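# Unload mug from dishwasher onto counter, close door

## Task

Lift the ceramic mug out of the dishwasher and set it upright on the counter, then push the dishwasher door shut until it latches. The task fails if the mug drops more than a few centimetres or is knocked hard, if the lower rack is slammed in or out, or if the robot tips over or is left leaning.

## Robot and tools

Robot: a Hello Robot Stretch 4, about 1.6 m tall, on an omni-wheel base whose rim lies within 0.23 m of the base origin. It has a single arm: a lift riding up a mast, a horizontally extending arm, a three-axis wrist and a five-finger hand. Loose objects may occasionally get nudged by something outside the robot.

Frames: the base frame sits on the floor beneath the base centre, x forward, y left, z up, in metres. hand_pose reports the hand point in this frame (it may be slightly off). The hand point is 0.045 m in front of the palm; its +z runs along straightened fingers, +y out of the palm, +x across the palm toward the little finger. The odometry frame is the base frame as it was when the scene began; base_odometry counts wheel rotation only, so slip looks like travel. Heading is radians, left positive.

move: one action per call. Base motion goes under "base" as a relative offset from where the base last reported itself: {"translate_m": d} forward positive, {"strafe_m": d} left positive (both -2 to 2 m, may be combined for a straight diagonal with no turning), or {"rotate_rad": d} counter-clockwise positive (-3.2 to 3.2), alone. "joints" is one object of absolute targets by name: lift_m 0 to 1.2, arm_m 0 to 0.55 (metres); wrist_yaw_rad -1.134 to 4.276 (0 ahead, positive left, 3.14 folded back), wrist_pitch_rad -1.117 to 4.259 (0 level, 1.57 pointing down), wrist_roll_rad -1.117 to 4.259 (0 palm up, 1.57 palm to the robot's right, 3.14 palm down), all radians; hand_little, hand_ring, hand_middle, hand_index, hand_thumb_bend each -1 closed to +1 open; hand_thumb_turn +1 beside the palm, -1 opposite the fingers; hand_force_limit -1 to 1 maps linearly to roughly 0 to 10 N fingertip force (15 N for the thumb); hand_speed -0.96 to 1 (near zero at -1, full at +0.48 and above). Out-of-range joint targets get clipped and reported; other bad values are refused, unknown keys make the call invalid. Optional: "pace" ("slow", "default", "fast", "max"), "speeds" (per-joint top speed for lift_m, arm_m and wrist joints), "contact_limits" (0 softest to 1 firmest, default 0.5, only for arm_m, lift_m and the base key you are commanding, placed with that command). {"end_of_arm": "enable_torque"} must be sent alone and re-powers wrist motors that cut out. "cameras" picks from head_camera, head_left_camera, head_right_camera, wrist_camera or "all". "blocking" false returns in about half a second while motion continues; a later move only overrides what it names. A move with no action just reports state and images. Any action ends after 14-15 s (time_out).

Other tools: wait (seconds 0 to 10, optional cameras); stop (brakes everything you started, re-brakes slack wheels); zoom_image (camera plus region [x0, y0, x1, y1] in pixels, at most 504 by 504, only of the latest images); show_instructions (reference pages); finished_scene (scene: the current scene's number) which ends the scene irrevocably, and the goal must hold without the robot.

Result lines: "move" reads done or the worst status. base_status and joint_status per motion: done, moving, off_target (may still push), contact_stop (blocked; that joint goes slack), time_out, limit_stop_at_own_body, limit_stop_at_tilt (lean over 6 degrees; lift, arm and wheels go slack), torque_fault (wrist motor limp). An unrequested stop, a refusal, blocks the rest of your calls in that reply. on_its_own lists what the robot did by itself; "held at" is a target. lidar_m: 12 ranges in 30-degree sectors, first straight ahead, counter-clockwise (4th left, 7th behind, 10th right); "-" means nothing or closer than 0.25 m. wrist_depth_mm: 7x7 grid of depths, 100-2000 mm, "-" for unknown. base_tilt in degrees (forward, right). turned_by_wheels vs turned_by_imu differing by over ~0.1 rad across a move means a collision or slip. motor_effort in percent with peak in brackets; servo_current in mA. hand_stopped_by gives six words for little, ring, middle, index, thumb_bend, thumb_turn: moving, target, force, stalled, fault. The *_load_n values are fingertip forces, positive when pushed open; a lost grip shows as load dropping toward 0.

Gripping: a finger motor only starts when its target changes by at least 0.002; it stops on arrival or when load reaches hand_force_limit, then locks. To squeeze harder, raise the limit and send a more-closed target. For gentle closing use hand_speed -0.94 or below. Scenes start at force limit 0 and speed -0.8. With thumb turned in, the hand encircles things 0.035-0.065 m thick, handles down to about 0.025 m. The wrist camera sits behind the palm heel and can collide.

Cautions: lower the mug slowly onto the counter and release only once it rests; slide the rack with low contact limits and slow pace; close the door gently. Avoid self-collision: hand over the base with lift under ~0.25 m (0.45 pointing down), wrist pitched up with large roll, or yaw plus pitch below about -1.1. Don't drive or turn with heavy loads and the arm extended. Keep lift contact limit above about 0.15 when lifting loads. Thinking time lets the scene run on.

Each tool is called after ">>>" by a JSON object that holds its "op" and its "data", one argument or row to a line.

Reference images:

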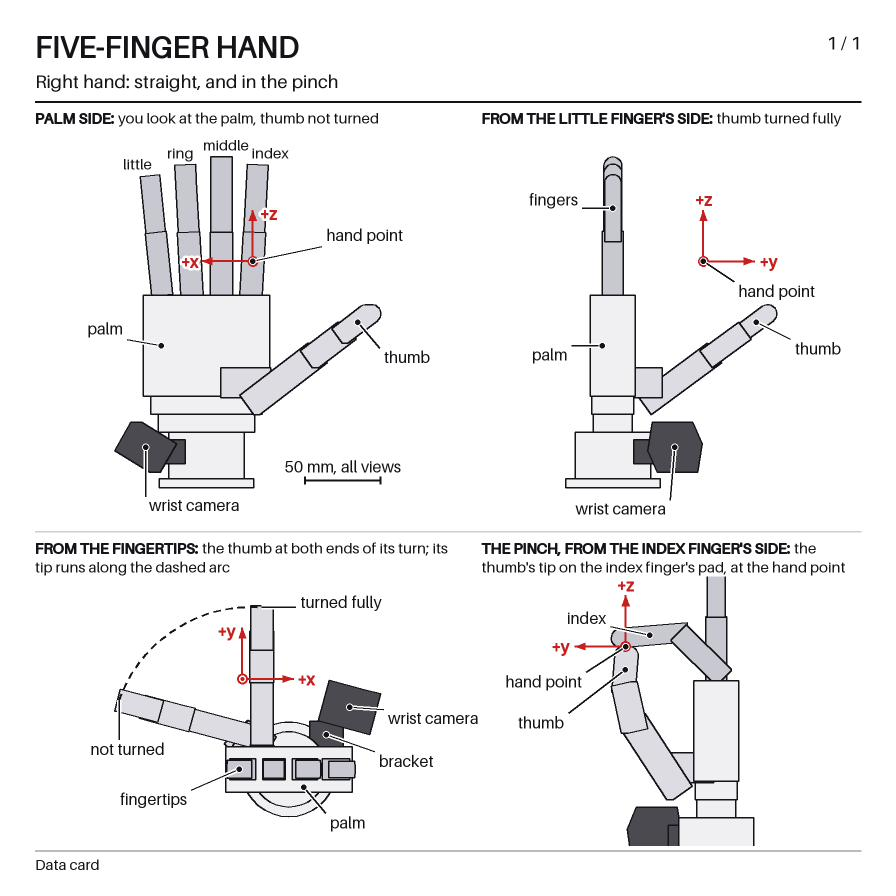

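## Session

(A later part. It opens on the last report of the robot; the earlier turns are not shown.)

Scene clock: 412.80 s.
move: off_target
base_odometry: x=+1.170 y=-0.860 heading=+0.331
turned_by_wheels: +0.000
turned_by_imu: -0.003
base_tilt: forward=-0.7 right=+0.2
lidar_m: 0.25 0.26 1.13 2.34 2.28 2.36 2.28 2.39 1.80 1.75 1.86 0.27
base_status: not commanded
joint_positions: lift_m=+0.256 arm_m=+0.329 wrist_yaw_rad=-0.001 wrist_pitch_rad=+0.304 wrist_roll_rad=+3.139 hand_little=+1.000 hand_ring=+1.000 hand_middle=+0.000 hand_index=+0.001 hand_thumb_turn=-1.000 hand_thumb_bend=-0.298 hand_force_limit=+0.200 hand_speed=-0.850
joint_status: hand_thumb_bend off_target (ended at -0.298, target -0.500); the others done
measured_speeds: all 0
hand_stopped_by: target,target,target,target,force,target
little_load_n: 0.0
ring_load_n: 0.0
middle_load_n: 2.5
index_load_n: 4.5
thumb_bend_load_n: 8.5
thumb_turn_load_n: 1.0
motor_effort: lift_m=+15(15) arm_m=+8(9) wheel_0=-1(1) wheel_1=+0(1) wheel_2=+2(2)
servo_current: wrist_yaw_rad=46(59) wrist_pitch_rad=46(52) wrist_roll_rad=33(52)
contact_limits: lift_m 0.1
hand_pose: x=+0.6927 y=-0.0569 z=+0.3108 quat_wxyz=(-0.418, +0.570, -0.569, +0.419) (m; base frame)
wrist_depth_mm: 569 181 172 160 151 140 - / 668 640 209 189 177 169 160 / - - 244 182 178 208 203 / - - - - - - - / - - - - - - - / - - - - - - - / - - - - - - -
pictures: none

>>> {"op": "move", "data": {
  "joints": {"hand_speed": -0.92, "hand_force_limit": 0.6, "hand_index": -0.2, "hand_middle": -0.2, "hand_thumb_bend": -0.6}
}}

>>> {"op": "move", "data": {
  "joints": {"lift_m": 0.30},
  "speeds": {"lift_m": 0.04},
  "contact_limits": {"lift_m": 0.4},
  "cameras": ["head_camera", "wrist_camera"]
}}

>>> {"op": "zoom_image", "data": {
  "camera": "head_camera",
  "region": [190, 400, 290, 500]
}}

Scene clock: 417.87 s.
move: off_target
base_odometry: x=+1.170 y=-0.860 heading=+0.331
turned_by_wheels: +0.000
turned_by_imu: -0.002
base_tilt: forward=-0.5 right=+0.1
lidar_m: 0.25 0.28 1.13 2.29 2.30 2.36 2.27 2.39 1.83 1.76 1.84 0.25
base_status: not commanded
joint_positions: lift_m=+0.256 arm_m=+0.329 wrist_yaw_rad=-0.001 wrist_pitch_rad=+0.304 wrist_roll_rad=+3.139 hand_little=+1.000 hand_ring=+1.000 hand_middle=-0.019 hand_index=-0.019 hand_thumb_turn=-1.000 hand_thumb_bend=-0.306 hand_force_limit=+0.600 hand_speed=-0.920
joint_status: hand_middle off_target (ended at -0.019, target -0.200); hand_index off_target (ended at -0.019, target -0.200); hand_thumb_bend off_target (ended at -0.306, target -0.600); the others done
measured_speeds: all 0
hand_stopped_by: target,target,force,force,force,target
little_load_n: 0.0
ring_load_n: 0.0
middle_load_n: 7.5
index_load_n: 9.0
thumb_bend_load_n: 11.5
thumb_turn_load_n: 0.5
motor_effort: lift_m=+15(15) arm_m=+8(9) wheel_0=-1(1) wheel_1=+0(1) wheel_2=+1(2)
servo_current: wrist_yaw_rad=46(59) wrist_pitch_rad=39(46) wrist_roll_rad=33(52)
contact_limits: lift_m 0.1
hand_pose: x=+0.6927 y=-0.0569 z=+0.3108 quat_wxyz=(-0.418, +0.570, -0.569, +0.419) (m; base frame)
wrist_depth_mm: 574 183 171 161 153 141 - / 668 621 211 190 181 169 - / - - - - 183 204 204 / - - - - - - - / - - - - - - - / - - - - - - - / - - - - - - -
pictures: none

Scene clock: 419.37 s.
move: done
base_odometry: x=+1.170 y=-0.860 heading=+0.331
turned_by_wheels: +0.000
turned_by_imu: -0.001
base_tilt: forward=-0.6 right=+0.2
lidar_m: 0.25 0.25 1.15 2.31 2.29 2.36 2.28 2.39 1.82 1.75 1.87 0.25
base_status: not commanded
joint_positions: lift_m=+0.300 arm_m=+0.329 wrist_yaw_rad=-0.001 wrist_pitch_rad=+0.305 wrist_roll_rad=+3.139 hand_little=+1.000 hand_ring=+1.000 hand_middle=-0.019 hand_index=-0.019 hand_thumb_turn=-1.000 hand_thumb_bend=-0.306 hand_force_limit=+0.600 hand_speed=-0.920
joint_status: all done
measured_speeds: all 0
hand_stopped_by: target,target,force,force,force,target
little_load_n: 0.0
ring_load_n: 0.0
middle_load_n: 6.5
index_load_n: 7.5
thumb_bend_load_n: 11.0
thumb_turn_load_n: 0.5
motor_effort: lift_m=+25(28) arm_m=+9(9) wheel_0=+0(1) wheel_1=+0(1) wheel_2=+1(2)
servo_current: wrist_yaw_rad=46(52) wrist_pitch_rad=46(52) wrist_roll_rad=46(52)
contact_limits: lift_m 0.4
hand_pose: x=+0.6926 y=-0.0569 z=+0.3538 quat_wxyz=(-0.418, +0.571, -0.570, +0.419) (m; base frame)
wrist_depth_mm: 634 591 226 218 203 190 - / 778 732 276 252 238 225 218 / 976 904 368 180 175 277 266 / - - 413 172 144 345 332 / - - 392 169 - 427 415 / - 119 138 - - - 436 / - - - - - - -
pictures: head_camera, wrist_camera
Images, in order (width x height): head_camera 420x560, wrist_camera 616x392.

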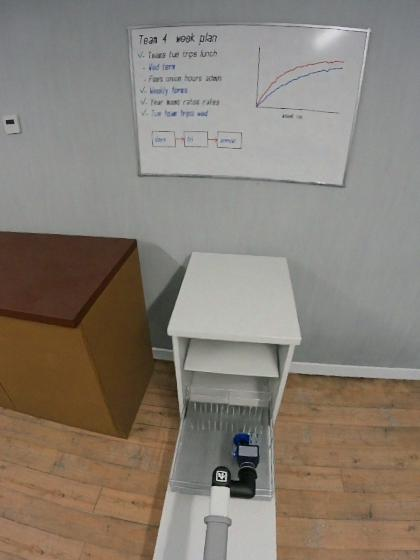

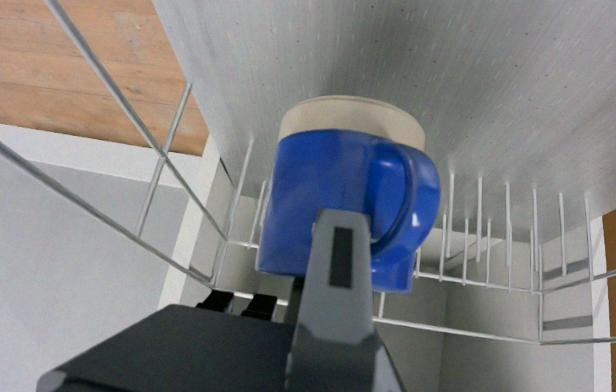

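Scaled by 5.040 from the camera's 420x560 image, which has a finer 1200x1600 frame.

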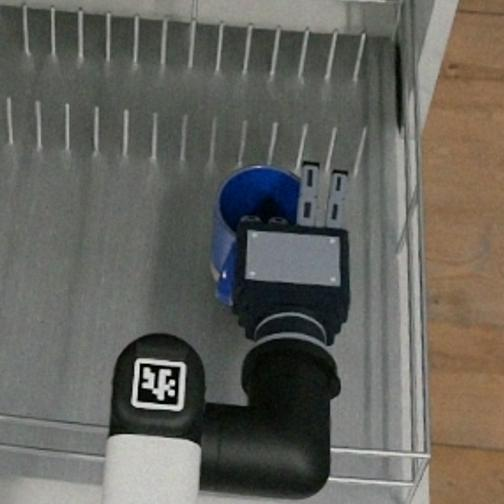

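>>> {"op": "move", "data": {
  "joints": {"lift_m": 0.99},
  "speeds": {"lift_m": 0.15},
  "contact_limits": {"lift_m": 0.4}
}}

>>> {"op": "move", "data": {
  "base": {"strafe_m": 0.9},
  "pace": "slow",
  "cameras": ["head_camera"]
}}

Scene clock: 437.47 s.
move: done
base_odometry: x=+1.170 y=-0.860 heading=+0.331
turned_by_wheels: +0.000
turned_by_imu: -0.004
base_tilt: forward=-0.6 right=+0.1
lidar_m: 0.25 0.25 1.09 2.30 2.27 2.36 2.28 2.39 1.81 1.74 1.86 0.25
base_status: not commanded
joint_positions: lift_m=+0.990 arm_m=+0.329 wrist_yaw_rad=-0.001 wrist_pitch_rad=+0.305 wrist_roll_rad=+3.139 hand_little=+1.000 hand_ring=+1.000 hand_middle=-0.019 hand_index=-0.019 hand_thumb_turn=-1.000 hand_thumb_bend=-0.306 hand_force_limit=+0.600 hand_speed=-0.920
joint_status: all done
measured_speeds: all 0
hand_stopped_by: target,target,force,force,force,target
little_load_n: -0.5
ring_load_n: 0.0
middle_load_n: 6.0
index_load_n: 7.0
thumb_bend_load_n: 11.0
thumb_turn_load_n: 1.0
motor_effort: lift_m=+25(29) arm_m=+8(9) wheel_0=-1(1) wheel_1=-1(1) wheel_2=+2(2)
servo_current: wrist_yaw_rad=46(59) wrist_pitch_rad=39(52) wrist_roll_rad=52(59)
contact_limits: lift_m 0.4
hand_pose: x=+0.6926 y=-0.0569 z=+1.0438 quat_wxyz=(-0.418, +0.571, -0.570, +0.419) (m; base frame)
wrist_depth_mm: - - - - - - - / - - 427 402 397 389 389 / - - - 180 174 436 413 / - - - 172 144 525 512 / - - - 169 - - - / - - 133 - - - - / - - - - - - -
pictures: none

Scene clock: 447.60 s.
move: done
base_odometry: x=+0.878 y=-0.009 heading=+0.331
turned_by_wheels: +0.000
turned_by_imu: -0.003
base_tilt: forward=-0.7 right=+0.2
lidar_m: 0.78 0.84 1.22 2.05 1.41 1.93 2.21 2.37 2.72 0.98 0.72 0.81
base_status: done
joint_positions: lift_m=+0.990 arm_m=+0.329 wrist_yaw_rad=-0.001 wrist_pitch_rad=+0.305 wrist_roll_rad=+3.139 hand_little=+1.000 hand_ring=+1.000 hand_middle=-0.019 hand_index=-0.019 hand_thumb_turn=-1.000 hand_thumb_bend=-0.306 hand_force_limit=+0.600 hand_speed=-0.920
joint_status: not commanded
measured_speeds: all 0
hand_stopped_by: target,target,force,force,force,target
little_load_n: 0.0
ring_load_n: 0.0
middle_load_n: 6.0
index_load_n: 7.0
thumb_bend_load_n: 11.0
thumb_turn_load_n: 1.0
motor_effort: lift_m=+25(25) arm_m=+8(9) wheel_0=-2(7) wheel_1=+2(13) wheel_2=+0(3)
servo_current: wrist_yaw_rad=52(59) wrist_pitch_rad=46(59) wrist_roll_rad=39(59)
contact_limits: lift_m 0.4
hand_pose: x=+0.6926 y=-0.0569 z=+1.0438 quat_wxyz=(-0.418, +0.571, -0.570, +0.419) (m; base frame)
wrist_depth_mm: 329 359 368 375 382 389 399 / 345 332 327 327 359 368 375 / 759 445 407 180 175 324 327 / - 597 574 172 144 404 384 / - - 788 169 - 627 549 / - - 133 - - - - / - - - - - - -
pictures: head_camera
Images, in order (width x height): head_camera 420x560.

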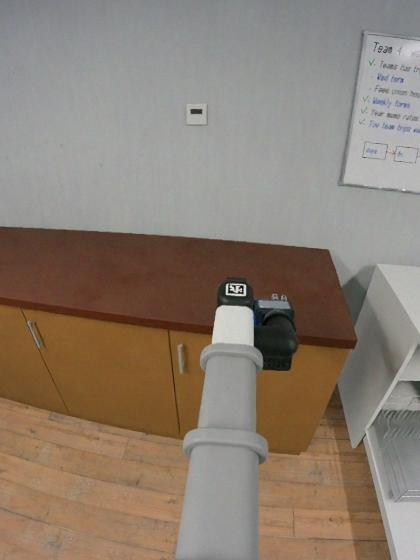

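>>> {"op": "move", "data": {
  "base": {"translate_m": 0.22},
  "pace": "slow"
}}

>>> {"op": "move", "data": {
  "joints": {"lift_m": 0.93},
  "speeds": {"lift_m": 0.06},
  "contact_limits": {"lift_m": 0.1},
  "cameras": ["head_camera", "wrist_camera"]
}}

>>> {"op": "move", "data": {
  "joints": {"lift_m": 0.917},
  "speeds": {"lift_m": 0.02},
  "contact_limits": {"lift_m": 0.1},
  "cameras": ["wrist_camera"]
}}

Scene clock: 457.90 s.
move: done
base_odometry: x=+1.086 y=+0.063 heading=+0.331
turned_by_wheels: +0.000
turned_by_imu: -0.003
base_tilt: forward=-0.7 right=+0.1
lidar_m: 0.55 0.61 0.90 2.04 1.54 1.91 2.45 2.61 2.74 0.68 0.70 0.59
base_status: done
joint_positions: lift_m=+0.990 arm_m=+0.329 wrist_yaw_rad=-0.001 wrist_pitch_rad=+0.305 wrist_roll_rad=+3.139 hand_little=+1.000 hand_ring=+1.000 hand_middle=-0.019 hand_index=-0.019 hand_thumb_turn=-1.000 hand_thumb_bend=-0.306 hand_force_limit=+0.600 hand_speed=-0.920
joint_status: not commanded
measured_speeds: all 0
hand_stopped_by: target,target,force,force,force,target
little_load_n: 0.0
ring_load_n: 0.0
middle_load_n: 6.0
index_load_n: 7.0
thumb_bend_load_n: 11.0
thumb_turn_load_n: 0.5
motor_effort: lift_m=+25(25) arm_m=+8(9) wheel_0=+1(6) wheel_1=+3(11) wheel_2=-2(8)
servo_current: wrist_yaw_rad=46(59) wrist_pitch_rad=39(52) wrist_roll_rad=39(52)
contact_limits: lift_m 0.4
hand_pose: x=+0.6926 y=-0.0569 z=+1.0438 quat_wxyz=(-0.418, +0.571, -0.570, +0.419) (m; base frame)
wrist_depth_mm: 287 270 256 243 230 216 - / 347 336 315 287 270 255 241 / 469 445 407 180 174 314 297 / - 585 564 172 144 402 384 / - - - 169 - 564 539 / - - 133 - - - - / - - - - - - -
pictures: none

Scene clock: 459.40 s.
move: done
base_odometry: x=+1.086 y=+0.063 heading=+0.331
turned_by_wheels: +0.000
turned_by_imu: -0.001
base_tilt: forward=-0.7 right=+0.1
lidar_m: 0.56 0.61 0.91 2.03 1.53 1.93 2.47 2.60 2.75 0.66 0.71 0.57
base_status: not commanded
joint_positions: lift_m=+0.930 arm_m=+0.329 wrist_yaw_rad=-0.001 wrist_pitch_rad=+0.305 wrist_roll_rad=+3.139 hand_little=+1.000 hand_ring=+1.000 hand_middle=-0.019 hand_index=-0.019 hand_thumb_turn=-1.000 hand_thumb_bend=-0.306 hand_force_limit=+0.600 hand_speed=-0.920
joint_status: all done
measured_speeds: all 0
hand_stopped_by: target,target,force,force,force,target
little_load_n: 0.0
ring_load_n: 0.0
middle_load_n: 6.5
index_load_n: 7.0
thumb_bend_load_n: 11.0
thumb_turn_load_n: 0.5
motor_effort: lift_m=+15(24) arm_m=+8(9) wheel_0=+1(2) wheel_1=+3(4) wheel_2=-2(3)
servo_current: wrist_yaw_rad=46(59) wrist_pitch_rad=46(46) wrist_roll_rad=26(52)
contact_limits: lift_m 0.1
hand_pose: x=+0.6926 y=-0.0569 z=+0.9845 quat_wxyz=(-0.418, +0.571, -0.570, +0.419) (m; base frame)
wrist_depth_mm: 194 182 173 165 156 144 - / 240 225 213 195 181 172 - / 329 304 274 181 175 213 208 / - 442 389 172 144 279 260 / - - 559 169 - 421 379 / - - 133 - - 585 549 / - - - - - - -
pictures: head_camera, wrist_camera
Images, in order (width x height): head_camera 420x560, wrist_camera 616x392.

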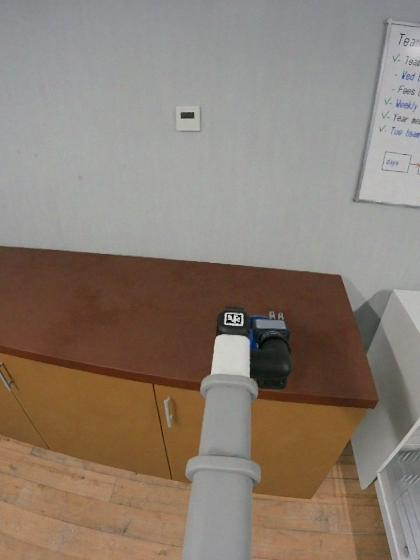

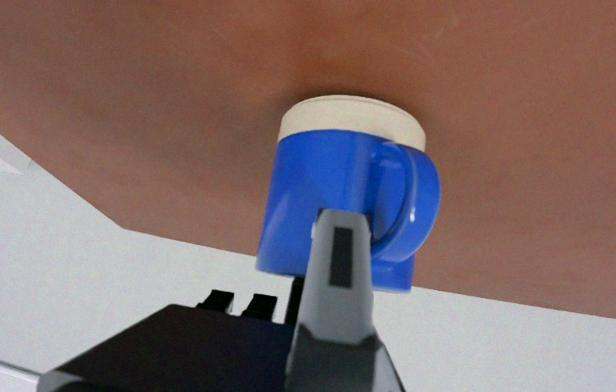

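Scene clock: 460.40 s.
move: done
base_odometry: x=+1.086 y=+0.063 heading=+0.331
turned_by_wheels: +0.000
turned_by_imu: +0.000
base_tilt: forward=-0.6 right=+0.1
lidar_m: 0.55 0.61 0.90 2.06 1.54 1.94 2.47 2.60 2.76 0.66 0.70 0.59
base_status: not commanded
joint_positions: lift_m=+0.918 arm_m=+0.329 wrist_yaw_rad=-0.001 wrist_pitch_rad=+0.302 wrist_roll_rad=+3.139 hand_little=+1.000 hand_ring=+1.000 hand_middle=-0.019 hand_index=-0.019 hand_thumb_turn=-1.000 hand_thumb_bend=-0.306 hand_force_limit=+0.600 hand_speed=-0.920
joint_status: all done
measured_speeds: all 0
hand_stopped_by: target,target,force,force,force,target
little_load_n: 0.0
ring_load_n: 0.0
middle_load_n: 8.0
index_load_n: 8.0
thumb_bend_load_n: 11.5
thumb_turn_load_n: 1.0
motor_effort: lift_m=+13(16) arm_m=+8(9) wheel_0=+1(2) wheel_1=+3(4) wheel_2=-2(3)
servo_current: wrist_yaw_rad=39(52) wrist_pitch_rad=39(46) wrist_roll_rad=46(46)
contact_limits: lift_m 0.1
hand_pose: x=+0.6929 y=-0.0569 z=+0.9724 quat_wxyz=(-0.418, +0.570, -0.569, +0.420) (m; base frame)
wrist_depth_mm: 185 173 165 157 147 138 - / 229 216 205 187 177 167 - / 324 300 268 182 176 208 202 / - 442 394 174 145 278 258 / - - 574 168 - 436 389 / - - 133 - - - - / - - - - - - -
pictures: wrist_camera
Images, in order (width x height): wrist_camera 616x392.

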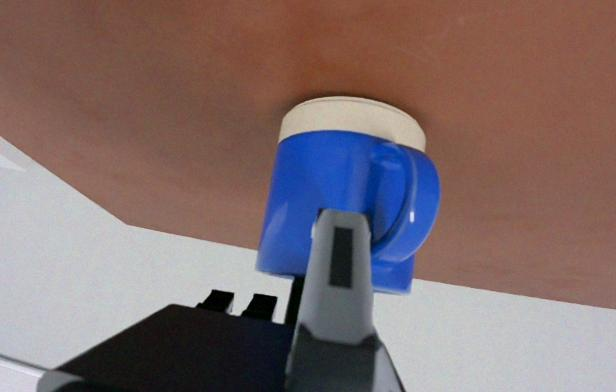

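>>> {"op": "move", "data": {
  "joints": {"hand_speed": -0.7, "hand_thumb_bend": 0.3}
}}

>>> {"op": "move", "data": {
  "joints": {"hand_speed": -0.4, "hand_thumb_bend": 1.0, "hand_index": 0.25, "hand_middle": 0.25}
}}

>>> {"op": "move", "data": {
  "joints": {"lift_m": 1.03},
  "speeds": {"lift_m": 0.1},
  "cameras": ["head_camera", "wrist_camera"]
}}

Scene clock: 465.57 s.
move: done
base_odometry: x=+1.086 y=+0.063 heading=+0.331
turned_by_wheels: +0.000
turned_by_imu: -0.002
base_tilt: forward=-0.7 right=+0.1
lidar_m: 0.55 0.61 0.88 2.04 1.52 1.92 2.46 2.61 2.75 0.67 0.69 0.59
base_status: not commanded
joint_positions: lift_m=+0.917 arm_m=+0.329 wrist_yaw_rad=-0.001 wrist_pitch_rad=+0.302 wrist_roll_rad=+3.139 hand_little=+1.000 hand_ring=+1.000 hand_middle=-0.020 hand_index=-0.020 hand_thumb_turn=-1.000 hand_thumb_bend=+0.300 hand_force_limit=+0.600 hand_speed=-0.700
joint_status: all done
measured_speeds: all 0
hand_stopped_by: target,target,force,force,target,target
little_load_n: 0.0
ring_load_n: 0.0
middle_load_n: 0.0
index_load_n: 0.0
thumb_bend_load_n: 0.0
thumb_turn_load_n: 0.0
motor_effort: lift_m=+14(14) arm_m=+9(9) wheel_0=+2(2) wheel_1=+4(4) wheel_2=-3(3)
servo_current: wrist_yaw_rad=52(52) wrist_pitch_rad=39(46) wrist_roll_rad=46(52)
contact_limits: lift_m 0.1
hand_pose: x=+0.6929 y=-0.0569 z=+0.9722 quat_wxyz=(-0.418, +0.570, -0.569, +0.420) (m; base frame)
wrist_depth_mm: 175 166 158 150 141 133 - / 216 204 194 183 169 157 - / 298 279 254 185 177 194 187 / - 413 359 173 139 256 241 / - - 512 165 - 382 353 / - - 133 - - 559 539 / - - - - - - -
pictures: none

Scene clock: 466.87 s.
move: done
base_odometry: x=+1.086 y=+0.063 heading=+0.331
turned_by_wheels: +0.000
turned_by_imu: -0.001
base_tilt: forward=-0.7 right=+0.2
lidar_m: 0.55 0.60 0.89 2.04 1.55 1.92 2.45 2.58 2.74 0.65 0.69 0.57
base_status: not commanded
joint_positions: lift_m=+0.917 arm_m=+0.329 wrist_yaw_rad=-0.001 wrist_pitch_rad=+0.302 wrist_roll_rad=+3.139 hand_little=+1.000 hand_ring=+1.000 hand_middle=+0.250 hand_index=+0.250 hand_thumb_turn=-1.000 hand_thumb_bend=+1.000 hand_force_limit=+0.600 hand_speed=-0.400
joint_status: all done
measured_speeds: all 0
hand_stopped_by: target,target,target,target,target,target
little_load_n: 0.0
ring_load_n: 0.0
middle_load_n: 0.0
index_load_n: 0.0
thumb_bend_load_n: 0.0
thumb_turn_load_n: 0.0
motor_effort: lift_m=+14(14) arm_m=+8(9) wheel_0=+1(2) wheel_1=+4(4) wheel_2=-2(3)
servo_current: wrist_yaw_rad=39(52) wrist_pitch_rad=33(46) wrist_roll_rad=33(52)
contact_limits: lift_m 0.1
hand_pose: x=+0.6929 y=-0.0569 z=+0.9722 quat_wxyz=(-0.418, +0.570, -0.569, +0.420) (m; base frame)
wrist_depth_mm: 176 165 157 150 141 133 - / 216 204 194 181 153 158 - / 300 278 254 189 143 195 187 / - 415 357 177 141 255 241 / - - 517 165 - 375 355 / - - 133 - - 564 539 / - - - - - - -
pictures: none

Scene clock: 468.60 s.
move: done
base_odometry: x=+1.086 y=+0.063 heading=+0.331
turned_by_wheels: +0.000
turned_by_imu: -0.001
base_tilt: forward=-0.7 right=+0.1
lidar_m: 0.57 0.62 0.90 2.01 1.55 1.95 2.47 2.61 2.74 0.67 0.70 0.59
base_status: not commanded
joint_positions: lift_m=+1.030 arm_m=+0.329 wrist_yaw_rad=-0.001 wrist_pitch_rad=+0.302 wrist_roll_rad=+3.139 hand_little=+1.000 hand_ring=+1.000 hand_middle=+0.250 hand_index=+0.250 hand_thumb_turn=-1.000 hand_thumb_bend=+1.000 hand_force_limit=+0.600 hand_speed=-0.400
joint_status: all done
measured_speeds: all 0
hand_stopped_by: target,target,target,target,target,target
little_load_n: 0.0
ring_load_n: 0.0
middle_load_n: 0.0
index_load_n: -0.5
thumb_bend_load_n: 0.0
thumb_turn_load_n: 0.0
motor_effort: lift_m=+24(27) arm_m=+8(9) wheel_0=+1(1) wheel_1=+3(4) wheel_2=-2(3)
servo_current: wrist_yaw_rad=46(52) wrist_pitch_rad=39(46) wrist_roll_rad=39(59)
hand_pose: x=+0.6929 y=-0.0569 z=+1.0844 quat_wxyz=(-0.418, +0.570, -0.569, +0.420) (m; base frame)
wrist_depth_mm: 353 332 317 290 193 267 - / 452 415 387 342 121 320 300 / - 530 512 462 - 394 377 / - - 647 609 - 525 488 / - - - - - - 621 / - - 133 - - - - / - - - - - - -
pictures: head_camera, wrist_camera
Images, in order (width x height): head_camera 420x560, wrist_camera 616x392.

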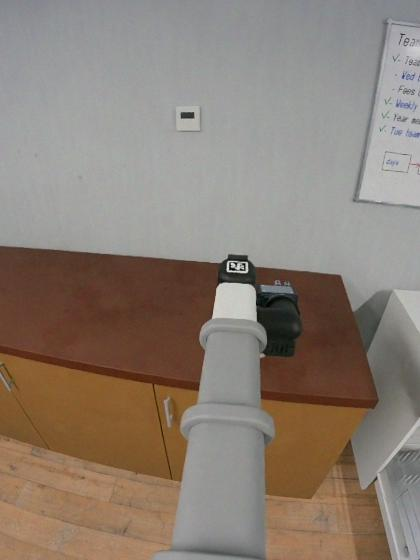

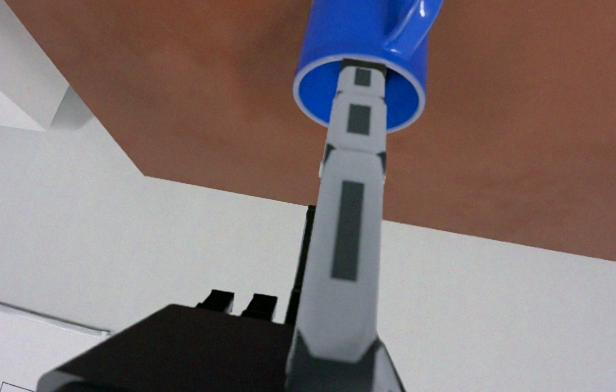

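>>> {"op": "move", "data": {
  "joints": {"arm_m": 0.1},
  "cameras": ["head_camera"]
}}

>>> {"op": "move", "data": {
  "base": {"translate_m": -0.22},
  "joints": {"lift_m": 0.5, "wrist_pitch_rad": 0.0, "hand_thumb_turn": 1, "hand_index": 0, "hand_middle": 0, "hand_ring": 0, "hand_little": 0}
}}

>>> {"op": "move", "data": {
  "base": {"strafe_m": -0.805},
  "joints": {"lift_m": 0.35, "arm_m": 0.04},
  "cameras": ["head_camera"]
}}

>>> {"op": "zoom_image", "data": {
  "camera": "head_camera",
  "region": [150, 340, 330, 540]
}}

Scene clock: 476.63 s.
move: done
base_odometry: x=+1.086 y=+0.063 heading=+0.331
turned_by_wheels: +0.000
turned_by_imu: -0.002
base_tilt: forward=-0.7 right=+0.0
lidar_m: 0.54 0.61 0.89 2.05 1.54 1.94 2.45 2.61 2.73 0.68 0.69 0.60
base_status: not commanded
joint_positions: lift_m=+1.030 arm_m=+0.100 wrist_yaw_rad=-0.001 wrist_pitch_rad=+0.302 wrist_roll_rad=+3.139 hand_little=+1.000 hand_ring=+1.000 hand_middle=+0.250 hand_index=+0.250 hand_thumb_turn=-1.000 hand_thumb_bend=+1.000 hand_force_limit=+0.600 hand_speed=-0.400
joint_status: all done
measured_speeds: all 0
hand_stopped_by: target,target,target,target,target,target
little_load_n: 0.0
ring_load_n: 0.0
middle_load_n: 0.0
index_load_n: 0.0
thumb_bend_load_n: 0.0
thumb_turn_load_n: 0.0
motor_effort: lift_m=+24(24) arm_m=-9(11) wheel_0=+1(2) wheel_1=+3(4) wheel_2=-2(3)
servo_current: wrist_yaw_rad=46(52) wrist_pitch_rad=46(46) wrist_roll_rad=33(52)
hand_pose: x=+0.4648 y=-0.0569 z=+1.0844 quat_wxyz=(-0.418, +0.570, -0.569, +0.420) (m; base frame)
wrist_depth_mm: - 351 351 382 389 397 402 / - 413 392 359 122 347 349 / - 549 512 459 - 397 377 / - - 715 647 - 525 492 / - - - - - 741 699 / - - 133 - - - - / - - - - - - -
pictures: head_camera
Images, in order (width x height): head_camera 420x560.

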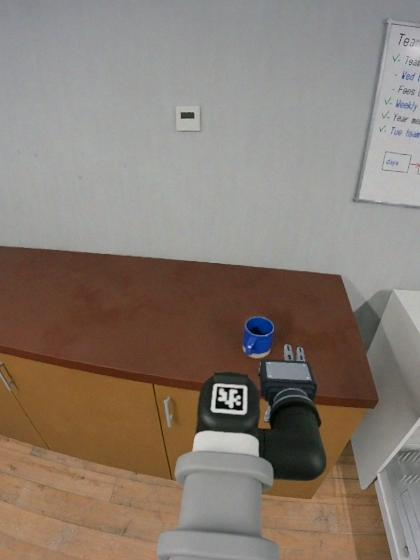

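Scene clock: 479.67 s.
move: done
base_odometry: x=+0.878 y=-0.009 heading=+0.331
turned_by_wheels: +0.000
turned_by_imu: -0.001
base_tilt: forward=-0.7 right=+0.2
lidar_m: 0.77 0.83 1.21 2.05 1.43 1.94 2.24 2.37 2.74 0.97 0.72 0.80
base_status: done
joint_positions: lift_m=+0.500 arm_m=+0.100 wrist_yaw_rad=-0.001 wrist_pitch_rad=+0.009 wrist_roll_rad=+3.139 hand_little=+0.000 hand_ring=+0.000 hand_middle=+0.000 hand_index=+0.000 hand_thumb_turn=+1.000 hand_thumb_bend=+1.000 hand_force_limit=+0.600 hand_speed=-0.400
joint_status: all done
measured_speeds: all 0
hand_stopped_by: target,target,target,target,target,target
little_load_n: 0.0
ring_load_n: 0.0
middle_load_n: 0.0
index_load_n: 0.0
thumb_bend_load_n: 0.0
thumb_turn_load_n: -0.5
motor_effort: lift_m=+14(22) arm_m=-9(9) wheel_0=+0(6) wheel_1=-3(11) wheel_2=+1(11)
servo_current: wrist_yaw_rad=46(59) wrist_pitch_rad=52(156) wrist_roll_rad=39(59)
hand_pose: x=+0.4922 y=-0.0569 z=+0.6164 quat_wxyz=(-0.497, +0.503, -0.502, +0.499) (m; base frame)
wrist_depth_mm: - 521 521 517 521 521 517 / - 517 517 512 517 512 517 / - 504 508 512 508 512 508 / - 504 504 179 504 504 504 / - 500 500 171 496 500 496 / - 496 152 157 492 496 - / - - - - - - -
pictures: none

Scene clock: 483.67 s.
move: done
base_odometry: x=+1.140 y=-0.770 heading=+0.331
turned_by_wheels: +0.000
turned_by_imu: -0.002
base_tilt: forward=-0.7 right=+0.1
lidar_m: 0.25 0.27 1.13 2.20 2.19 2.35 2.28 2.42 1.90 1.84 0.36 0.28
base_status: done
joint_positions: lift_m=+0.350 arm_m=+0.041 wrist_yaw_rad=-0.001 wrist_pitch_rad=+0.008 wrist_roll_rad=+3.139 hand_little=+0.000 hand_ring=+0.000 hand_middle=+0.000 hand_index=+0.000 hand_thumb_turn=+1.000 hand_thumb_bend=+1.000 hand_force_limit=+0.600 hand_speed=-0.400
joint_status: all done
measured_speeds: all 0
hand_stopped_by: target,target,target,target,target,target
little_load_n: 0.0
ring_load_n: 0.0
middle_load_n: 0.0
index_load_n: 0.0
thumb_bend_load_n: 0.0
thumb_turn_load_n: 0.0
motor_effort: lift_m=+15(18) arm_m=-9(10) wheel_0=+1(10) wheel_1=+0(13) wheel_2=+0(2)
servo_current: wrist_yaw_rad=46(59) wrist_pitch_rad=52(59) wrist_roll_rad=46(52)
hand_pose: x=+0.4323 y=-0.0569 z=+0.4664 quat_wxyz=(-0.497, +0.503, -0.502, +0.499) (m; base frame)
wrist_depth_mm: - 1025 521 473 436 402 741 / - - 654 597 559 530 842 / - - 668 - - 976 866 / - - 180 177 - 976 820 / - - 176 172 - 946 788 / - - 152 157 166 - - / - - - - - - -
pictures: head_camera
Images, in order (width x height): head_camera 420x560.

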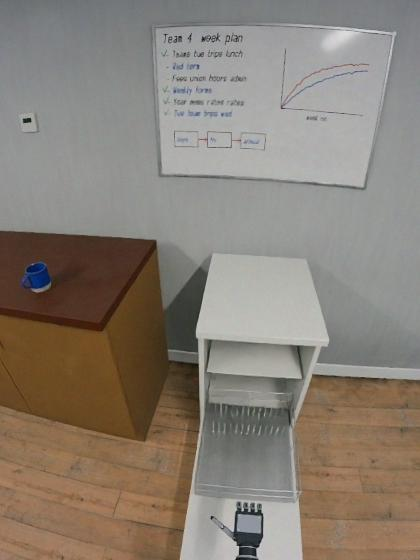

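Scaled by 2.520 from the camera's 420x560 image, which has a finer 1200x1600 frame.

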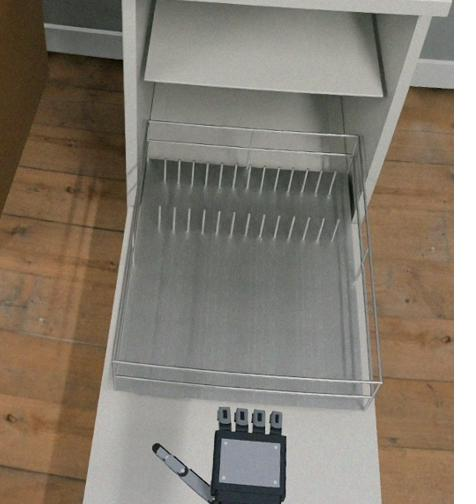

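>>> {"op": "move", "data": {
  "joints": {"lift_m": 0.228, "arm_m": 0.1}
}}

>>> {"op": "move", "data": {
  "joints": {"arm_m": 0.47},
  "speeds": {"arm_m": 0.06}
}}

>>> {"op": "move", "data": {
  "joints": {"arm_m": 0.547},
  "speeds": {"arm_m": 0.03},
  "contact_limits": {"arm_m": 0},
  "cameras": ["head_camera", "wrist_camera"]
}}

Scene clock: 493.17 s.
move: done
base_odometry: x=+1.140 y=-0.770 heading=+0.331
turned_by_wheels: +0.000
turned_by_imu: -0.002
base_tilt: forward=-0.7 right=+0.2
lidar_m: 0.25 0.25 1.14 2.22 2.18 2.34 2.27 2.40 1.93 1.83 0.35 0.25
base_status: not commanded
joint_positions: lift_m=+0.228 arm_m=+0.099 wrist_yaw_rad=-0.001 wrist_pitch_rad=+0.008 wrist_roll_rad=+3.139 hand_little=+0.000 hand_ring=+0.000 hand_middle=+0.000 hand_index=+0.000 hand_thumb_turn=+1.000 hand_thumb_bend=+1.000 hand_force_limit=+0.600 hand_speed=-0.400
joint_status: all done
measured_speeds: all 0
hand_stopped_by: target,target,target,target,target,target
little_load_n: 0.0
ring_load_n: 0.0
middle_load_n: 0.0
index_load_n: 0.0
thumb_bend_load_n: 0.5
thumb_turn_load_n: -0.5
motor_effort: lift_m=+14(16) arm_m=+9(11) wheel_0=+0(1) wheel_1=+0(1) wheel_2=+0(1)
servo_current: wrist_yaw_rad=52(59) wrist_pitch_rad=52(59) wrist_roll_rad=39(59)
hand_pose: x=+0.4913 y=-0.0569 z=+0.3445 quat_wxyz=(-0.497, +0.503, -0.502, +0.499) (m; base frame)
wrist_depth_mm: 917 255 253 251 267 257 - / - 343 345 304 272 250 251 / - - 535 442 389 349 759 / - 221 182 178 521 580 809 / - - 175 172 173 904 759 / - 119 139 157 159 891 - / - - - - - - -
pictures: none

Scene clock: 499.77 s.
move: done
base_odometry: x=+1.140 y=-0.770 heading=+0.331
turned_by_wheels: +0.000
turned_by_imu: -0.003
base_tilt: forward=-0.7 right=+0.2
lidar_m: 0.25 0.26 1.15 2.20 2.19 2.35 2.28 2.40 1.93 1.86 0.32 0.27
base_status: not commanded
joint_positions: lift_m=+0.228 arm_m=+0.469 wrist_yaw_rad=-0.001 wrist_pitch_rad=+0.008 wrist_roll_rad=+3.139 hand_little=+0.000 hand_ring=+0.000 hand_middle=+0.000 hand_index=+0.000 hand_thumb_turn=+1.000 hand_thumb_bend=+1.000 hand_force_limit=+0.600 hand_speed=-0.400
joint_status: all done
measured_speeds: all 0
hand_stopped_by: target,target,target,target,target,target
little_load_n: 0.0
ring_load_n: 0.0
middle_load_n: 0.0
index_load_n: -0.5
thumb_bend_load_n: 0.0
thumb_turn_load_n: -0.5
motor_effort: lift_m=+14(15) arm_m=+9(12) wheel_0=+0(1) wheel_1=+0(1) wheel_2=+0(1)
servo_current: wrist_yaw_rad=46(59) wrist_pitch_rad=46(59) wrist_roll_rad=46(52)
hand_pose: x=+0.8613 y=-0.0569 z=+0.3445 quat_wxyz=(-0.497, +0.503, -0.502, +0.499) (m; base frame)
wrist_depth_mm: 271 252 236 220 204 193 - / 278 330 327 300 273 238 230 / 296 382 500 492 375 329 301 / 289 377 180 177 585 399 312 / 317 375 175 172 180 387 300 / 324 121 139 157 159 377 - / 330 - - - - - -
pictures: none

Scene clock: 501.83 s.
move: contact_stop
base_odometry: x=+1.139 y=-0.770 heading=+0.331
turned_by_wheels: +0.000
turned_by_imu: -0.001
base_tilt: forward=-0.7 right=+0.1
lidar_m: 0.25 0.25 1.13 2.21 2.21 2.34 2.29 2.39 1.92 1.83 0.34 0.28
base_status: not commanded
joint_positions: lift_m=+0.228 arm_m=+0.519 wrist_yaw_rad=-0.002 wrist_pitch_rad=+0.008 wrist_roll_rad=+3.139 hand_little=+0.000 hand_ring=+0.000 hand_middle=+0.000 hand_index=-0.001 hand_thumb_turn=+1.000 hand_thumb_bend=+1.000 hand_force_limit=+0.600 hand_speed=-0.400
joint_status: arm_m contact_stop (moved +0.050 of +0.078)
measured_speeds: all 0
hand_stopped_by: target,target,target,target,target,target
little_load_n: 0.0
ring_load_n: -1.0
middle_load_n: -3.0
index_load_n: -7.0
thumb_bend_load_n: 0.0
thumb_turn_load_n: 0.0
on_its_own: arm_m is slack since a contact_stop (your +0.547 is given up)
motor_effort: lift_m=+14(15) arm_m=+0(17) wheel_0=+4(5) wheel_1=+1(2) wheel_2=-4(4)
servo_current: wrist_yaw_rad=52(52) wrist_pitch_rad=52(59) wrist_roll_rad=39(52)
contact_limits: arm_m 0
hand_pose: x=+0.9108 y=-0.0572 z=+0.3445 quat_wxyz=(-0.497, +0.502, -0.502, +0.499) (m; base frame)
wrist_depth_mm: 267 249 234 218 203 193 - / 277 329 325 297 270 236 229 / 293 379 500 492 382 336 306 / 287 377 182 177 - 399 310 / 315 375 175 172 174 394 304 / 322 121 139 157 159 357 - / - - - - - - -
pictures: head_camera, wrist_camera
Images, in order (width x height): head_camera 420x560, wrist_camera 616x392.

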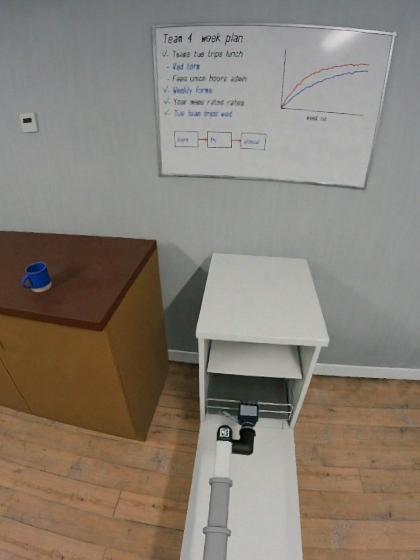

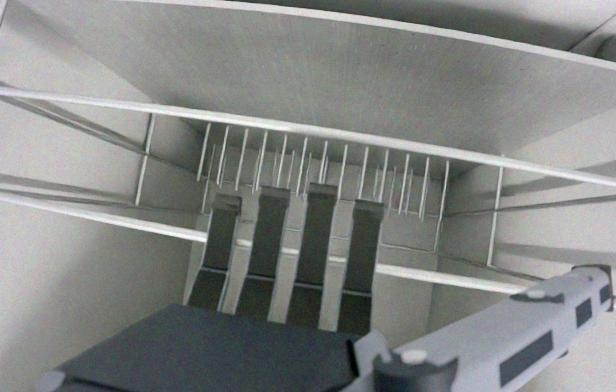

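>>> {"op": "move", "data": {
  "joints": {"lift_m": 0.33}
}}

>>> {"op": "move", "data": {
  "joints": {"arm_m": 0.1, "lift_m": 0.4}
}}

>>> {"op": "move", "data": {
  "base": {"translate_m": -0.421},
  "joints": {"wrist_roll_rad": 0.0, "wrist_pitch_rad": 0.29, "arm_m": 0.14, "hand_speed": 0.0, "hand_index": 1, "hand_middle": 1, "hand_ring": 1, "hand_little": 1}
}}

>>> {"op": "move", "data": {
  "joints": {"lift_m": 0.022},
  "cameras": ["head_camera", "wrist_camera"]
}}

>>> {"op": "zoom_image", "data": {
  "camera": "head_camera",
  "region": [160, 300, 340, 540]
}}

Scene clock: 519.90 s.
move: done
base_odometry: x=+1.140 y=-0.770 heading=+0.331
turned_by_wheels: +0.000
turned_by_imu: -0.002
base_tilt: forward=-0.7 right=+0.1
lidar_m: 0.25 0.26 1.15 2.19 2.19 2.35 2.27 2.39 1.90 1.85 0.37 0.27
base_status: not commanded
joint_positions: lift_m=+0.330 arm_m=+0.519 wrist_yaw_rad=-0.001 wrist_pitch_rad=+0.006 wrist_roll_rad=+3.139 hand_little=+0.000 hand_ring=+0.000 hand_middle=+0.000 hand_index=+0.000 hand_thumb_turn=+1.000 hand_thumb_bend=+1.000 hand_force_limit=+0.600 hand_speed=-0.400
joint_status: all done
measured_speeds: all 0
hand_stopped_by: target,target,target,target,target,target
little_load_n: 0.0
ring_load_n: 0.0
middle_load_n: 0.0
index_load_n: 0.0
thumb_bend_load_n: 0.0
thumb_turn_load_n: 0.0
on_its_own: arm_m is slack since a contact_stop (your +0.547 is given up)
motor_effort: lift_m=+24(30) arm_m=+0(0) wheel_0=+1(5) wheel_1=+2(2) wheel_2=+1(4)
servo_current: wrist_yaw_rad=52(52) wrist_pitch_rad=46(78) wrist_roll_rad=39(52)
contact_limits: arm_m 0
hand_pose: x=+0.9110 y=-0.0571 z=+0.4462 quat_wxyz=(-0.497, +0.502, -0.501, +0.499) (m; base frame)
wrist_depth_mm: 287 342 430 402 377 355 327 / 286 370 569 549 508 449 329 / 301 375 - - - 407 320 / 312 377 - 177 - 399 306 / 325 469 174 171 - 387 291 / 279 324 151 157 167 421 - / 211 - - - - - -
pictures: none

Scene clock: 522.23 s.
move: done
base_odometry: x=+1.140 y=-0.770 heading=+0.331
turned_by_wheels: +0.000
turned_by_imu: -0.001
base_tilt: forward=-0.6 right=+0.1
lidar_m: 0.25 0.25 1.14 2.19 2.21 2.35 2.27 2.40 1.90 1.85 0.33 0.26
base_status: not commanded
joint_positions: lift_m=+0.400 arm_m=+0.101 wrist_yaw_rad=-0.001 wrist_pitch_rad=+0.006 wrist_roll_rad=+3.139 hand_little=+0.000 hand_ring=+0.000 hand_middle=+0.000 hand_index=+0.000 hand_thumb_turn=+1.000 hand_thumb_bend=+1.000 hand_force_limit=+0.600 hand_speed=-0.400
joint_status: all done
measured_speeds: all 0
hand_stopped_by: target,target,target,target,target,target
little_load_n: 0.5
ring_load_n: 0.0
middle_load_n: 0.0
index_load_n: 0.0
thumb_bend_load_n: 0.0
thumb_turn_load_n: 0.0
motor_effort: lift_m=+24(29) arm_m=-9(11) wheel_0=+2(2) wheel_1=+1(2) wheel_2=+1(1)
servo_current: wrist_yaw_rad=52(65) wrist_pitch_rad=52(52) wrist_roll_rad=33(52)
hand_pose: x=+0.4924 y=-0.0571 z=+0.5162 quat_wxyz=(-0.497, +0.502, -0.501, +0.499) (m; base frame)
wrist_depth_mm: - - 676 - - 564 842 / - - 654 820 707 676 904 / - - - 1025 917 597 866 / - - 180 177 - 960 831 / - - 174 171 172 931 788 / - 119 139 157 159 891 - / - - - - - - -
pictures: none

Scene clock: 525.13 s.
move: done
base_odometry: x=+0.741 y=-0.907 heading=+0.331
turned_by_wheels: +0.000
turned_by_imu: +0.000
base_tilt: forward=-0.7 right=+0.1
lidar_m: 0.65 1.27 1.80 2.09 2.21 1.92 1.86 1.96 1.89 1.83 1.94 0.70
base_status: done
joint_positions: lift_m=+0.400 arm_m=+0.140 wrist_yaw_rad=-0.001 wrist_pitch_rad=+0.292 wrist_roll_rad=+0.003 hand_little=+1.000 hand_ring=+1.000 hand_middle=+1.000 hand_index=+1.000 hand_thumb_turn=+1.000 hand_thumb_bend=+1.000 hand_force_limit=+0.600 hand_speed=+0.000
joint_status: all done
measured_speeds: all 0
hand_stopped_by: target,target,target,target,target,target
little_load_n: 0.0
ring_load_n: 0.0
middle_load_n: 0.0
index_load_n: 0.0
thumb_bend_load_n: 0.0
thumb_turn_load_n: 0.0
motor_effort: lift_m=+24(24) arm_m=+9(11) wheel_0=-1(7) wheel_1=-1(11) wheel_2=+0(11)
servo_current: wrist_yaw_rad=39(59) wrist_pitch_rad=39(65) wrist_roll_rad=39(111)
hand_pose: x=+0.5396 y=-0.1187 z=+0.5716 quat_wxyz=(+0.422, +0.569, +0.566, +0.422) (m; base frame)
wrist_depth_mm: 831 904 1229 - - - - / 866 946 1229 - - - - / 904 991 1308 - - - - / 946 1042 1366 1281 1255 - - / 1042 1098 1397 1078 1078 - - / 946 1008 139 175 1182 1366 - / 788 - - - - - -
pictures: none

Scene clock: 527.67 s.
move: done
base_odometry: x=+0.741 y=-0.907 heading=+0.331
turned_by_wheels: +0.000
turned_by_imu: -0.001
base_tilt: forward=-0.8 right=+0.2
lidar_m: 0.63 1.25 1.75 2.12 2.24 1.92 1.86 1.95 1.90 1.83 1.96 0.69
base_status: not commanded
joint_positions: lift_m=+0.022 arm_m=+0.140 wrist_yaw_rad=-0.001 wrist_pitch_rad=+0.292 wrist_roll_rad=+0.003 hand_little=+1.000 hand_ring=+1.000 hand_middle=+1.000 hand_index=+1.000 hand_thumb_turn=+1.000 hand_thumb_bend=+1.000 hand_force_limit=+0.600 hand_speed=+0.000
joint_status: all done
measured_speeds: all 0
hand_stopped_by: target,target,target,target,target,target
little_load_n: 0.0
ring_load_n: 0.0
middle_load_n: 0.5
index_load_n: 0.0
thumb_bend_load_n: 0.0
thumb_turn_load_n: 0.0
motor_effort: lift_m=+14(23) arm_m=+9(9) wheel_0=-1(1) wheel_1=-2(2) wheel_2=+0(1)
servo_current: wrist_yaw_rad=46(59) wrist_pitch_rad=39(46) wrist_roll_rad=46(59)
hand_pose: x=+0.5396 y=-0.1187 z=+0.1944 quat_wxyz=(+0.422, +0.569, +0.566, +0.422) (m; base frame)
wrist_depth_mm: 854 904 1229 - - - - / 866 891 976 1308 946 - - / 878 300 296 294 336 375 - / 654 615 362 298 294 289 285 / 466 496 530 535 544 580 634 / 359 379 173 216 473 517 - / - - - - - - -
pictures: head_camera, wrist_camera
Images, in order (width x height): head_camera 420x560, wrist_camera 616x392.

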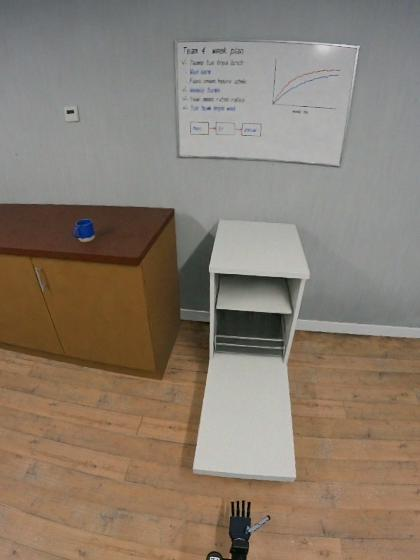

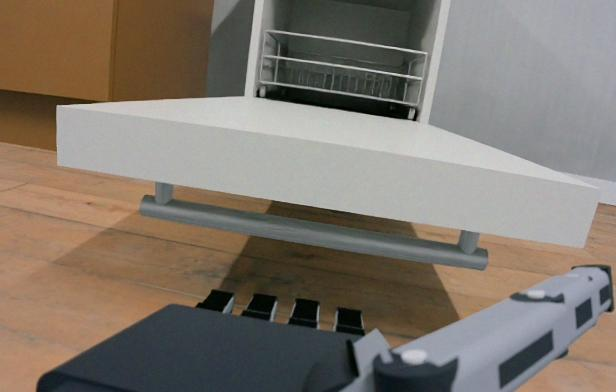

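Scaled by 2.100 from the camera's 420x560 image, which has a finer 1200x1600 frame.

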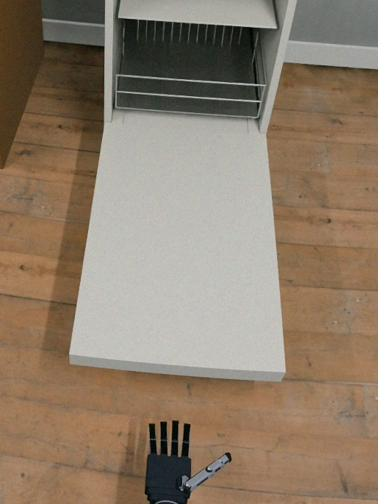

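>>> {"op": "move", "data": {
  "joints": {"arm_m": 0.25}
}}

>>> {"op": "move", "data": {
  "joints": {"arm_m": 0.26, "lift_m": 0.128},
  "speeds": {"arm_m": 0.01, "lift_m": 0.09},
  "contact_limits": {"arm_m": 0.6, "lift_m": 0.6}
}}

>>> {"op": "move", "data": {
  "joints": {"arm_m": 0.27, "lift_m": 0.225},
  "speeds": {"arm_m": 0.01, "lift_m": 0.09},
  "contact_limits": {"arm_m": 0.6, "lift_m": 0.6},
  "cameras": ["head_camera"]
}}

>>> {"op": "move", "data": {
  "joints": {"arm_m": 0.286, "lift_m": 0.289, "wrist_pitch_rad": 0.37},
  "speeds": {"arm_m": 0.018, "lift_m": 0.07, "wrist_pitch_rad": 0.09},
  "contact_limits": {"arm_m": 0.6, "lift_m": 0.6}
}}

>>> {"op": "move", "data": {
  "joints": {"arm_m": 0.306, "lift_m": 0.357, "wrist_pitch_rad": 0.45},
  "speeds": {"arm_m": 0.02, "lift_m": 0.07, "wrist_pitch_rad": 0.09},
  "contact_limits": {"arm_m": 0.6, "lift_m": 0.6},
  "cameras": ["head_camera"]
}}

Scene clock: 535.43 s.
move: done
base_odometry: x=+0.741 y=-0.907 heading=+0.331
turned_by_wheels: +0.000
turned_by_imu: -0.002
base_tilt: forward=-0.6 right=+0.1
lidar_m: 0.65 1.26 1.80 2.11 2.23 1.93 1.86 1.95 1.90 1.83 1.93 0.69
base_status: not commanded
joint_positions: lift_m=+0.022 arm_m=+0.250 wrist_yaw_rad=-0.001 wrist_pitch_rad=+0.292 wrist_roll_rad=+0.003 hand_little=+1.000 hand_ring=+1.000 hand_middle=+1.000 hand_index=+1.000 hand_thumb_turn=+1.000 hand_thumb_bend=+1.000 hand_force_limit=+0.600 hand_speed=+0.000
joint_status: all done
measured_speeds: all 0
hand_stopped_by: target,target,target,target,target,target
little_load_n: 0.0
ring_load_n: 0.0
middle_load_n: 0.0
index_load_n: 0.0
thumb_bend_load_n: 0.0
thumb_turn_load_n: 0.0
motor_effort: lift_m=+14(15) arm_m=+9(12) wheel_0=-1(1) wheel_1=-2(2) wheel_2=+0(1)
servo_current: wrist_yaw_rad=46(59) wrist_pitch_rad=46(46) wrist_roll_rad=26(46)
hand_pose: x=+0.6496 y=-0.1187 z=+0.1944 quat_wxyz=(+0.422, +0.569, +0.566, +0.422) (m; base frame)
wrist_depth_mm: 732 866 1098 - - - - / 759 866 820 1118 1118 - - / 191 194 232 282 345 373 - / 196 192 187 183 181 182 212 / 452 258 195 190 186 182 179 / 357 375 173 250 250 246 - / - - - - - - -
pictures: none

Scene clock: 537.20 s.
move: done
base_odometry: x=+0.741 y=-0.907 heading=+0.331
turned_by_wheels: +0.000
turned_by_imu: -0.001
base_tilt: forward=-0.8 right=+0.2
lidar_m: 0.65 1.23 1.76 2.11 2.20 1.93 1.83 1.99 1.90 1.83 1.95 0.69
base_status: not commanded
joint_positions: lift_m=+0.127 arm_m=+0.260 wrist_yaw_rad=-0.001 wrist_pitch_rad=+0.301 wrist_roll_rad=+0.003 hand_little=+1.000 hand_ring=+1.000 hand_middle=+1.000 hand_index=+1.000 hand_thumb_turn=+1.000 hand_thumb_bend=+1.000 hand_force_limit=+0.600 hand_speed=+0.000
joint_status: all done
measured_speeds: all 0
hand_stopped_by: target,target,target,target,target,target
little_load_n: 0.0
ring_load_n: 0.0
middle_load_n: 0.0
index_load_n: 0.5
thumb_bend_load_n: -0.5
thumb_turn_load_n: 0.0
motor_effort: lift_m=+26(31) arm_m=+9(12) wheel_0=+0(1) wheel_1=-2(2) wheel_2=+0(1)
servo_current: wrist_yaw_rad=52(59) wrist_pitch_rad=65(65) wrist_roll_rad=33(59)
contact_limits: arm_m 0.6; lift_m 0.6
hand_pose: x=+0.6595 y=-0.1187 z=+0.2973 quat_wxyz=(+0.419, +0.571, +0.568, +0.420) (m; base frame)
wrist_depth_mm: 723 891 1138 - - - - / 741 931 1182 - - - - / 759 854 574 759 854 - - / 193 191 213 238 298 325 - / 198 195 191 188 185 183 201 / 484 254 173 191 189 186 - / 427 - - - - - -
pictures: none

Scene clock: 538.87 s.
move: done
base_odometry: x=+0.741 y=-0.907 heading=+0.331
turned_by_wheels: +0.000
turned_by_imu: -0.001
base_tilt: forward=-0.7 right=+0.1
lidar_m: 0.67 1.25 1.78 2.09 2.22 1.91 1.84 1.97 1.90 1.81 1.94 0.71
base_status: not commanded
joint_positions: lift_m=+0.224 arm_m=+0.270 wrist_yaw_rad=-0.001 wrist_pitch_rad=+0.301 wrist_roll_rad=+0.003 hand_little=+1.000 hand_ring=+1.000 hand_middle=+1.000 hand_index=+1.000 hand_thumb_turn=+1.000 hand_thumb_bend=+1.000 hand_force_limit=+0.600 hand_speed=+0.000
joint_status: all done
measured_speeds: all 0
hand_stopped_by: target,target,target,target,target,target
little_load_n: 0.5
ring_load_n: 0.0
middle_load_n: 0.0
index_load_n: 0.5
thumb_bend_load_n: 0.0
thumb_turn_load_n: 0.0
motor_effort: lift_m=+27(30) arm_m=+9(12) wheel_0=+1(1) wheel_1=-1(3) wheel_2=+0(1)
servo_current: wrist_yaw_rad=52(59) wrist_pitch_rad=59(72) wrist_roll_rad=39(52)
contact_limits: arm_m 0.6; lift_m 0.6
hand_pose: x=+0.6696 y=-0.1187 z=+0.3943 quat_wxyz=(+0.419, +0.571, +0.568, +0.420) (m; base frame)
wrist_depth_mm: 707 878 1138 - - - - / 732 931 1160 - - - - / 768 976 960 1060 1042 - - / 204 203 201 294 842 - - / 205 203 200 198 196 194 - / 621 256 139 198 196 193 - / 554 - - - - - -
pictures: head_camera
Images, in order (width x height): head_camera 420x560.

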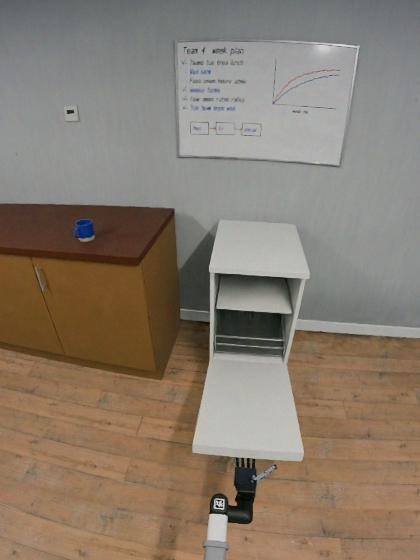

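Scene clock: 540.30 s.
move: done
base_odometry: x=+0.741 y=-0.907 heading=+0.331
turned_by_wheels: +0.000
turned_by_imu: -0.001
base_tilt: forward=-0.7 right=+0.1
lidar_m: 0.69 1.25 1.79 2.12 2.19 1.92 1.86 1.96 1.88 1.84 1.94 0.72
base_status: not commanded
joint_positions: lift_m=+0.288 arm_m=+0.286 wrist_yaw_rad=-0.001 wrist_pitch_rad=+0.378 wrist_roll_rad=+0.003 hand_little=+1.000 hand_ring=+1.000 hand_middle=+1.000 hand_index=+1.000 hand_thumb_turn=+1.000 hand_thumb_bend=+1.000 hand_force_limit=+0.600 hand_speed=+0.000
joint_status: all done
measured_speeds: all 0
hand_stopped_by: target,target,target,target,target,target
little_load_n: 0.0
ring_load_n: 0.5
middle_load_n: 0.5
index_load_n: 0.5
thumb_bend_load_n: 0.0
thumb_turn_load_n: 0.0
motor_effort: lift_m=+26(30) arm_m=+9(12) wheel_0=+1(1) wheel_1=-1(2) wheel_2=+0(1)
servo_current: wrist_yaw_rad=52(52) wrist_pitch_rad=46(78) wrist_roll_rad=33(52)
contact_limits: arm_m 0.6; lift_m 0.6
hand_pose: x=+0.6842 y=-0.1187 z=+0.4407 quat_wxyz=(+0.397, +0.586, +0.584, +0.397) (m; base frame)
wrist_depth_mm: 691 878 1138 - - - - / 723 931 831 - - - - / 768 976 960 1025 1008 - - / 208 206 208 260 842 - - / 208 206 204 202 199 198 272 / 647 259 139 201 199 197 - / 580 - - - - - -
pictures: none

Scene clock: 541.80 s.
move: done
base_odometry: x=+0.741 y=-0.907 heading=+0.331
turned_by_wheels: +0.000
turned_by_imu: -0.001
base_tilt: forward=-0.7 right=+0.2
lidar_m: 0.71 1.25 1.80 2.11 2.20 1.92 1.83 1.95 1.87 1.83 1.95 0.70
base_status: not commanded
joint_positions: lift_m=+0.356 arm_m=+0.306 wrist_yaw_rad=-0.001 wrist_pitch_rad=+0.459 wrist_roll_rad=+0.003 hand_little=+1.000 hand_ring=+1.000 hand_middle=+1.000 hand_index=+1.000 hand_thumb_turn=+1.000 hand_thumb_bend=+1.000 hand_force_limit=+0.600 hand_speed=+0.000
joint_status: all done
measured_speeds: all 0
hand_stopped_by: target,target,target,target,target,target
little_load_n: 0.0
ring_load_n: 0.0
middle_load_n: 0.0
index_load_n: 0.5
thumb_bend_load_n: 0.0
thumb_turn_load_n: 0.0
motor_effort: lift_m=+26(30) arm_m=+9(12) wheel_0=+0(1) wheel_1=-2(2) wheel_2=+0(1)
servo_current: wrist_yaw_rad=46(59) wrist_pitch_rad=46(72) wrist_roll_rad=33(52)
contact_limits: arm_m 0.6; lift_m 0.6
hand_pose: x=+0.7014 y=-0.1187 z=+0.4905 quat_wxyz=(+0.373, +0.602, +0.599, +0.373) (m; base frame)
wrist_depth_mm: 676 891 - - - - - / 723 917 809 - - - - / 759 976 946 1025 1008 - - / 214 212 235 241 854 1336 - / 215 211 209 207 205 204 304 / 683 264 173 206 206 203 - / 621 - - - - - -
pictures: head_camera
Images, in order (width x height): head_camera 420x560.

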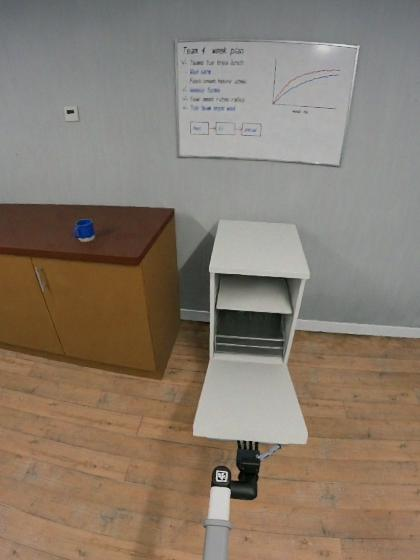

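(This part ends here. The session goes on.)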